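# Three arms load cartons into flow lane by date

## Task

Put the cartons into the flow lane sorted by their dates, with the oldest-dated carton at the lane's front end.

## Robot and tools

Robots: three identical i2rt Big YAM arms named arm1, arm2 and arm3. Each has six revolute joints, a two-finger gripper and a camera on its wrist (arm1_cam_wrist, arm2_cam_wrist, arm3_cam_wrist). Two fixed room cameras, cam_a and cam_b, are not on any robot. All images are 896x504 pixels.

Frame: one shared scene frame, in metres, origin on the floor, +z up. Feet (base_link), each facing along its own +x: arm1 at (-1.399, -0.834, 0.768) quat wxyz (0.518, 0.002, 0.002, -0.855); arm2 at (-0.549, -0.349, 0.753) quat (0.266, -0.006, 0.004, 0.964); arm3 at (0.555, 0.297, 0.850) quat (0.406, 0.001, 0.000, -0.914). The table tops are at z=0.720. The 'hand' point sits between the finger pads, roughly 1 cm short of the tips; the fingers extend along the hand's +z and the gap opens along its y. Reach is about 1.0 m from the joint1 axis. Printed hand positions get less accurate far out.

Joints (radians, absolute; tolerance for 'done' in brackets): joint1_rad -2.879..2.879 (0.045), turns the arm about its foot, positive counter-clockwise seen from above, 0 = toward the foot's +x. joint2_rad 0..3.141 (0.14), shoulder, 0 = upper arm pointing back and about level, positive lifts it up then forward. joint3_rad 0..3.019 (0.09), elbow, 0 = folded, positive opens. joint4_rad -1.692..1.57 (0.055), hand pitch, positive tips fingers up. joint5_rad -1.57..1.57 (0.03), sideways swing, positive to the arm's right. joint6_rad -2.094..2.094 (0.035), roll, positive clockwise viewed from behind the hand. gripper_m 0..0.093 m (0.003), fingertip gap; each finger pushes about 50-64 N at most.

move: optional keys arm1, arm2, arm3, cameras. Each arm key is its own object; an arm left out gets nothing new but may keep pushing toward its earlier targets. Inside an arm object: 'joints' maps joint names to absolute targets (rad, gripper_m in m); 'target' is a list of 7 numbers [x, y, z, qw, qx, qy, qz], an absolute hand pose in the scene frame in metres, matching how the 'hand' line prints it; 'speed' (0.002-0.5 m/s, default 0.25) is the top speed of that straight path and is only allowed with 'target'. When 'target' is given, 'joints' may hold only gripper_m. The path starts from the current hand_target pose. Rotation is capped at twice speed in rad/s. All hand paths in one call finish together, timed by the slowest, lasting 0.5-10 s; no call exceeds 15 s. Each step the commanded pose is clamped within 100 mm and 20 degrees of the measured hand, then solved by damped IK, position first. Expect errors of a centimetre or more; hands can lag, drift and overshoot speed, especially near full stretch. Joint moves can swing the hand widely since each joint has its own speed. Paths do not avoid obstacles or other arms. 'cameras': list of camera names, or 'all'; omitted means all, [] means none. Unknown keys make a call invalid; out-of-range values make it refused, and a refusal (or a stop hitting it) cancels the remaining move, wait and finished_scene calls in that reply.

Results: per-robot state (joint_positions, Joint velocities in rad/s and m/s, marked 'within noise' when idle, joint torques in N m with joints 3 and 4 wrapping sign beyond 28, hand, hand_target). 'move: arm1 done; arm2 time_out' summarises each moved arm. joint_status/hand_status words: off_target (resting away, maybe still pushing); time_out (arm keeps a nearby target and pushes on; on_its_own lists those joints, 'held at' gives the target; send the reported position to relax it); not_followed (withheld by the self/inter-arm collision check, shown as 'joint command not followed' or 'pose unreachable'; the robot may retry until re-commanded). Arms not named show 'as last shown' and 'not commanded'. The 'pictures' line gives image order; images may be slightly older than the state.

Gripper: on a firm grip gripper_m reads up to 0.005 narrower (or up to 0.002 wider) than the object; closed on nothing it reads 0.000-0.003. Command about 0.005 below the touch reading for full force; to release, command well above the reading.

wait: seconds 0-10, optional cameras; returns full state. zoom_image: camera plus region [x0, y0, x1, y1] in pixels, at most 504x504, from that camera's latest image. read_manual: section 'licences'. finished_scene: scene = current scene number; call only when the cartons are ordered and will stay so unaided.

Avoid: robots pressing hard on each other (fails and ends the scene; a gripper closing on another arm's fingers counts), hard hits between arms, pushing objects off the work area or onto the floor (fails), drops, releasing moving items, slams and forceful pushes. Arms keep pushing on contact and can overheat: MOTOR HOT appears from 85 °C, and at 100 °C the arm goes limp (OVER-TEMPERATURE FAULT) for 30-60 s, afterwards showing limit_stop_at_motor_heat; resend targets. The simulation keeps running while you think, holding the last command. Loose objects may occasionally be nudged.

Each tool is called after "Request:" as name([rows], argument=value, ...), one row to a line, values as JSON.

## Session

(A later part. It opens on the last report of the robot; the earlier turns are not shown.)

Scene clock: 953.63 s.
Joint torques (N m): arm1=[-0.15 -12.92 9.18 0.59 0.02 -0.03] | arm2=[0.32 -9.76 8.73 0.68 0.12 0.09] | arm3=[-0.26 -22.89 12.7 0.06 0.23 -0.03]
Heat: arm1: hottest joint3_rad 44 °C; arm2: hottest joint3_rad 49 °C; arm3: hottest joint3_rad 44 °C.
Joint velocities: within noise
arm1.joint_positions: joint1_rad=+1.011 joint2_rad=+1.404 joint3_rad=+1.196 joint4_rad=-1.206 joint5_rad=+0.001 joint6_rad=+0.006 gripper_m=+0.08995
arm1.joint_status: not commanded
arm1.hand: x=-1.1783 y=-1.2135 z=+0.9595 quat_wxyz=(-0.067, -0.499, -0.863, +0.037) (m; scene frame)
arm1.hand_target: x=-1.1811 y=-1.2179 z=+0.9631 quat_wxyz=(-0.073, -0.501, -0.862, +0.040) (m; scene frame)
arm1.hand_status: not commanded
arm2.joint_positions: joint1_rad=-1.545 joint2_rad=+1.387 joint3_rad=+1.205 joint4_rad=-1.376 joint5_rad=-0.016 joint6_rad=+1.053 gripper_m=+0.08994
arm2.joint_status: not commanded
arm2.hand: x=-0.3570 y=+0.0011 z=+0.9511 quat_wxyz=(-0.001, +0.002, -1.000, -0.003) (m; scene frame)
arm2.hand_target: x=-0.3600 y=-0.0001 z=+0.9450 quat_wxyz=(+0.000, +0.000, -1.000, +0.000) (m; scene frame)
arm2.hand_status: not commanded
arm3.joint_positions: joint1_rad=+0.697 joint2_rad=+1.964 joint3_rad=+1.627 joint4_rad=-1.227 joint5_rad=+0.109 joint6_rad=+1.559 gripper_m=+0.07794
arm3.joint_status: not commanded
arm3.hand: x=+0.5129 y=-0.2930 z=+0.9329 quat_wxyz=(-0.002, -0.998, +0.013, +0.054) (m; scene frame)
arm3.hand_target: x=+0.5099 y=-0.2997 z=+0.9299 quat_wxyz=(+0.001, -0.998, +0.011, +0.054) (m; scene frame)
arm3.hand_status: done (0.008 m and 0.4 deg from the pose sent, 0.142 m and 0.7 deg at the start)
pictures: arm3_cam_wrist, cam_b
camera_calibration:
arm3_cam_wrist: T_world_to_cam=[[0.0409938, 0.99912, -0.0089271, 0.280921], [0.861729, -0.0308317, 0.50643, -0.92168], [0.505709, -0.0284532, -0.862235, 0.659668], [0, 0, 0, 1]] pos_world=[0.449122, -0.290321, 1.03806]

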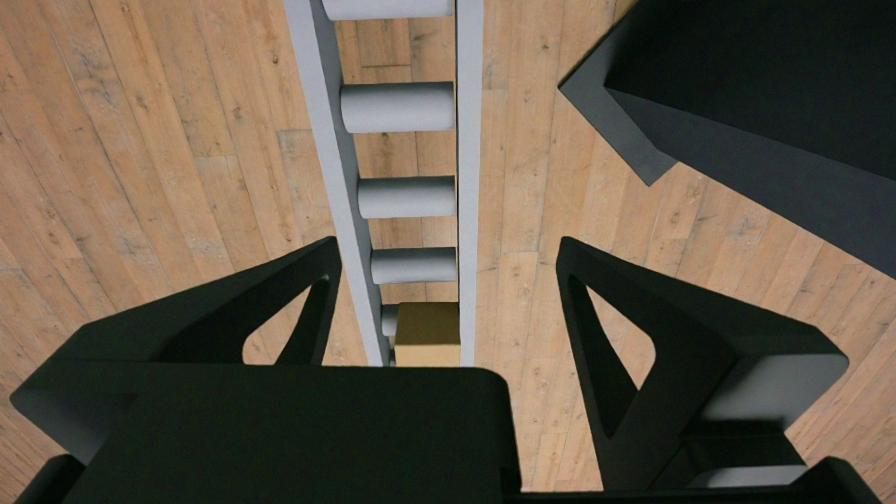

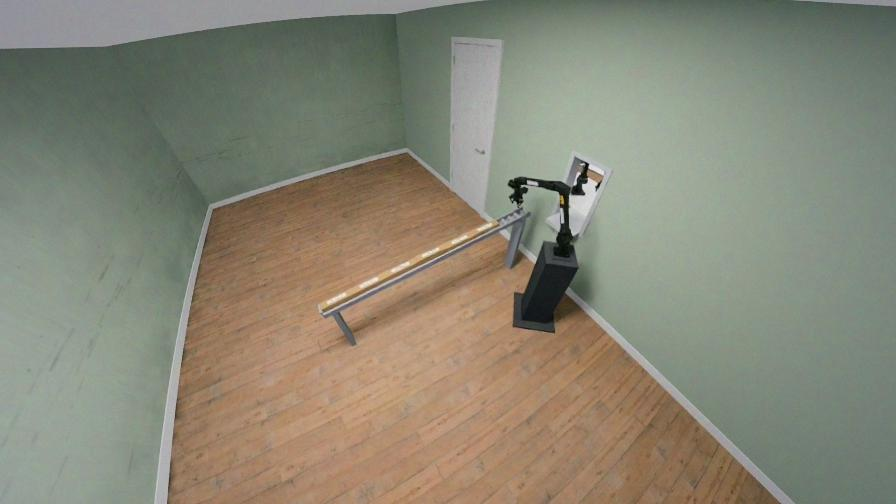

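Request:
move(cameras=["cam_a", "cam_b"])

Scene clock: 969.97 s.
Joint torques (N m): arm1=[-0.09 -12.86 9.18 0.58 0.01 -0.03] | arm2=[0.26 -9.7 8.72 0.69 0.12 0.09] | arm3=[-0.15 -22.77 12.72 -0.06 0.23 -0.03]
Heat: arm1: hottest joint3_rad 44 °C; arm2: hottest joint3_rad 48 °C; arm3: hottest joint3_rad 44 °C.
Joint velocities: within noise
arm1.joint_positions: joint1_rad=+1.011 joint2_rad=+1.404 joint3_rad=+1.196 joint4_rad=-1.206 joint5_rad=+0.001 joint6_rad=+0.006 gripper_m=+0.08995
arm1.joint_status: not commanded
arm1.hand: x=-1.1783 y=-1.2135 z=+0.9595 quat_wxyz=(-0.067, -0.499, -0.863, +0.037) (m; scene frame)
arm1.hand_target: x=-1.1811 y=-1.2179 z=+0.9631 quat_wxyz=(-0.073, -0.501, -0.862, +0.040) (m; scene frame)
arm1.hand_status: not commanded
arm2.joint_positions: joint1_rad=-1.545 joint2_rad=+1.387 joint3_rad=+1.205 joint4_rad=-1.376 joint5_rad=-0.016 joint6_rad=+1.053 gripper_m=+0.08994
arm2.joint_status: not commanded
arm2.hand: x=-0.3570 y=+0.0011 z=+0.9511 quat_wxyz=(-0.001, +0.002, -1.000, -0.003) (m; scene frame)
arm2.hand_target: x=-0.3600 y=-0.0001 z=+0.9450 quat_wxyz=(+0.000, +0.000, -1.000, +0.000) (m; scene frame)
arm2.hand_status: not commanded
arm3.joint_positions: joint1_rad=+0.697 joint2_rad=+1.964 joint3_rad=+1.627 joint4_rad=-1.227 joint5_rad=+0.109 joint6_rad=+1.559 gripper_m=+0.07794
arm3.joint_status: not commanded
arm3.hand: x=+0.5129 y=-0.2930 z=+0.9329 quat_wxyz=(-0.002, -0.998, +0.013, +0.054) (m; scene frame)
arm3.hand_target: x=+0.5099 y=-0.2997 z=+0.9299 quat_wxyz=(+0.001, -0.998, +0.011, +0.054) (m; scene frame)
arm3.hand_status: done (0.008 m and 0.4 deg from the pose sent, 0.142 m and 0.7 deg at the start)
pictures: cam_a, cam_b

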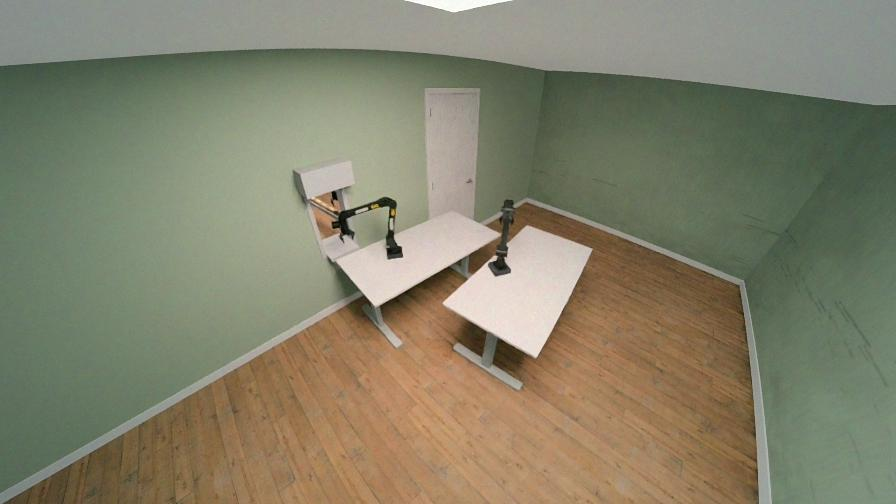

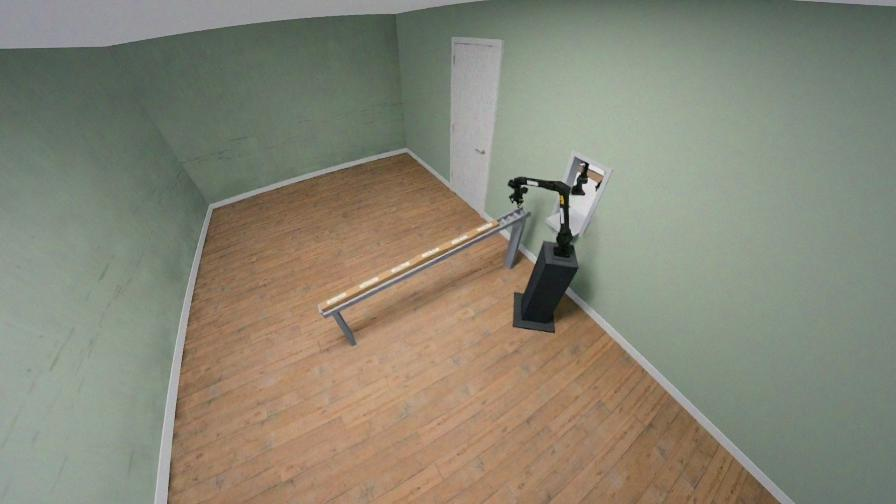

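Request:
finished_scene(scene=1)

The scene is finished: the task was done.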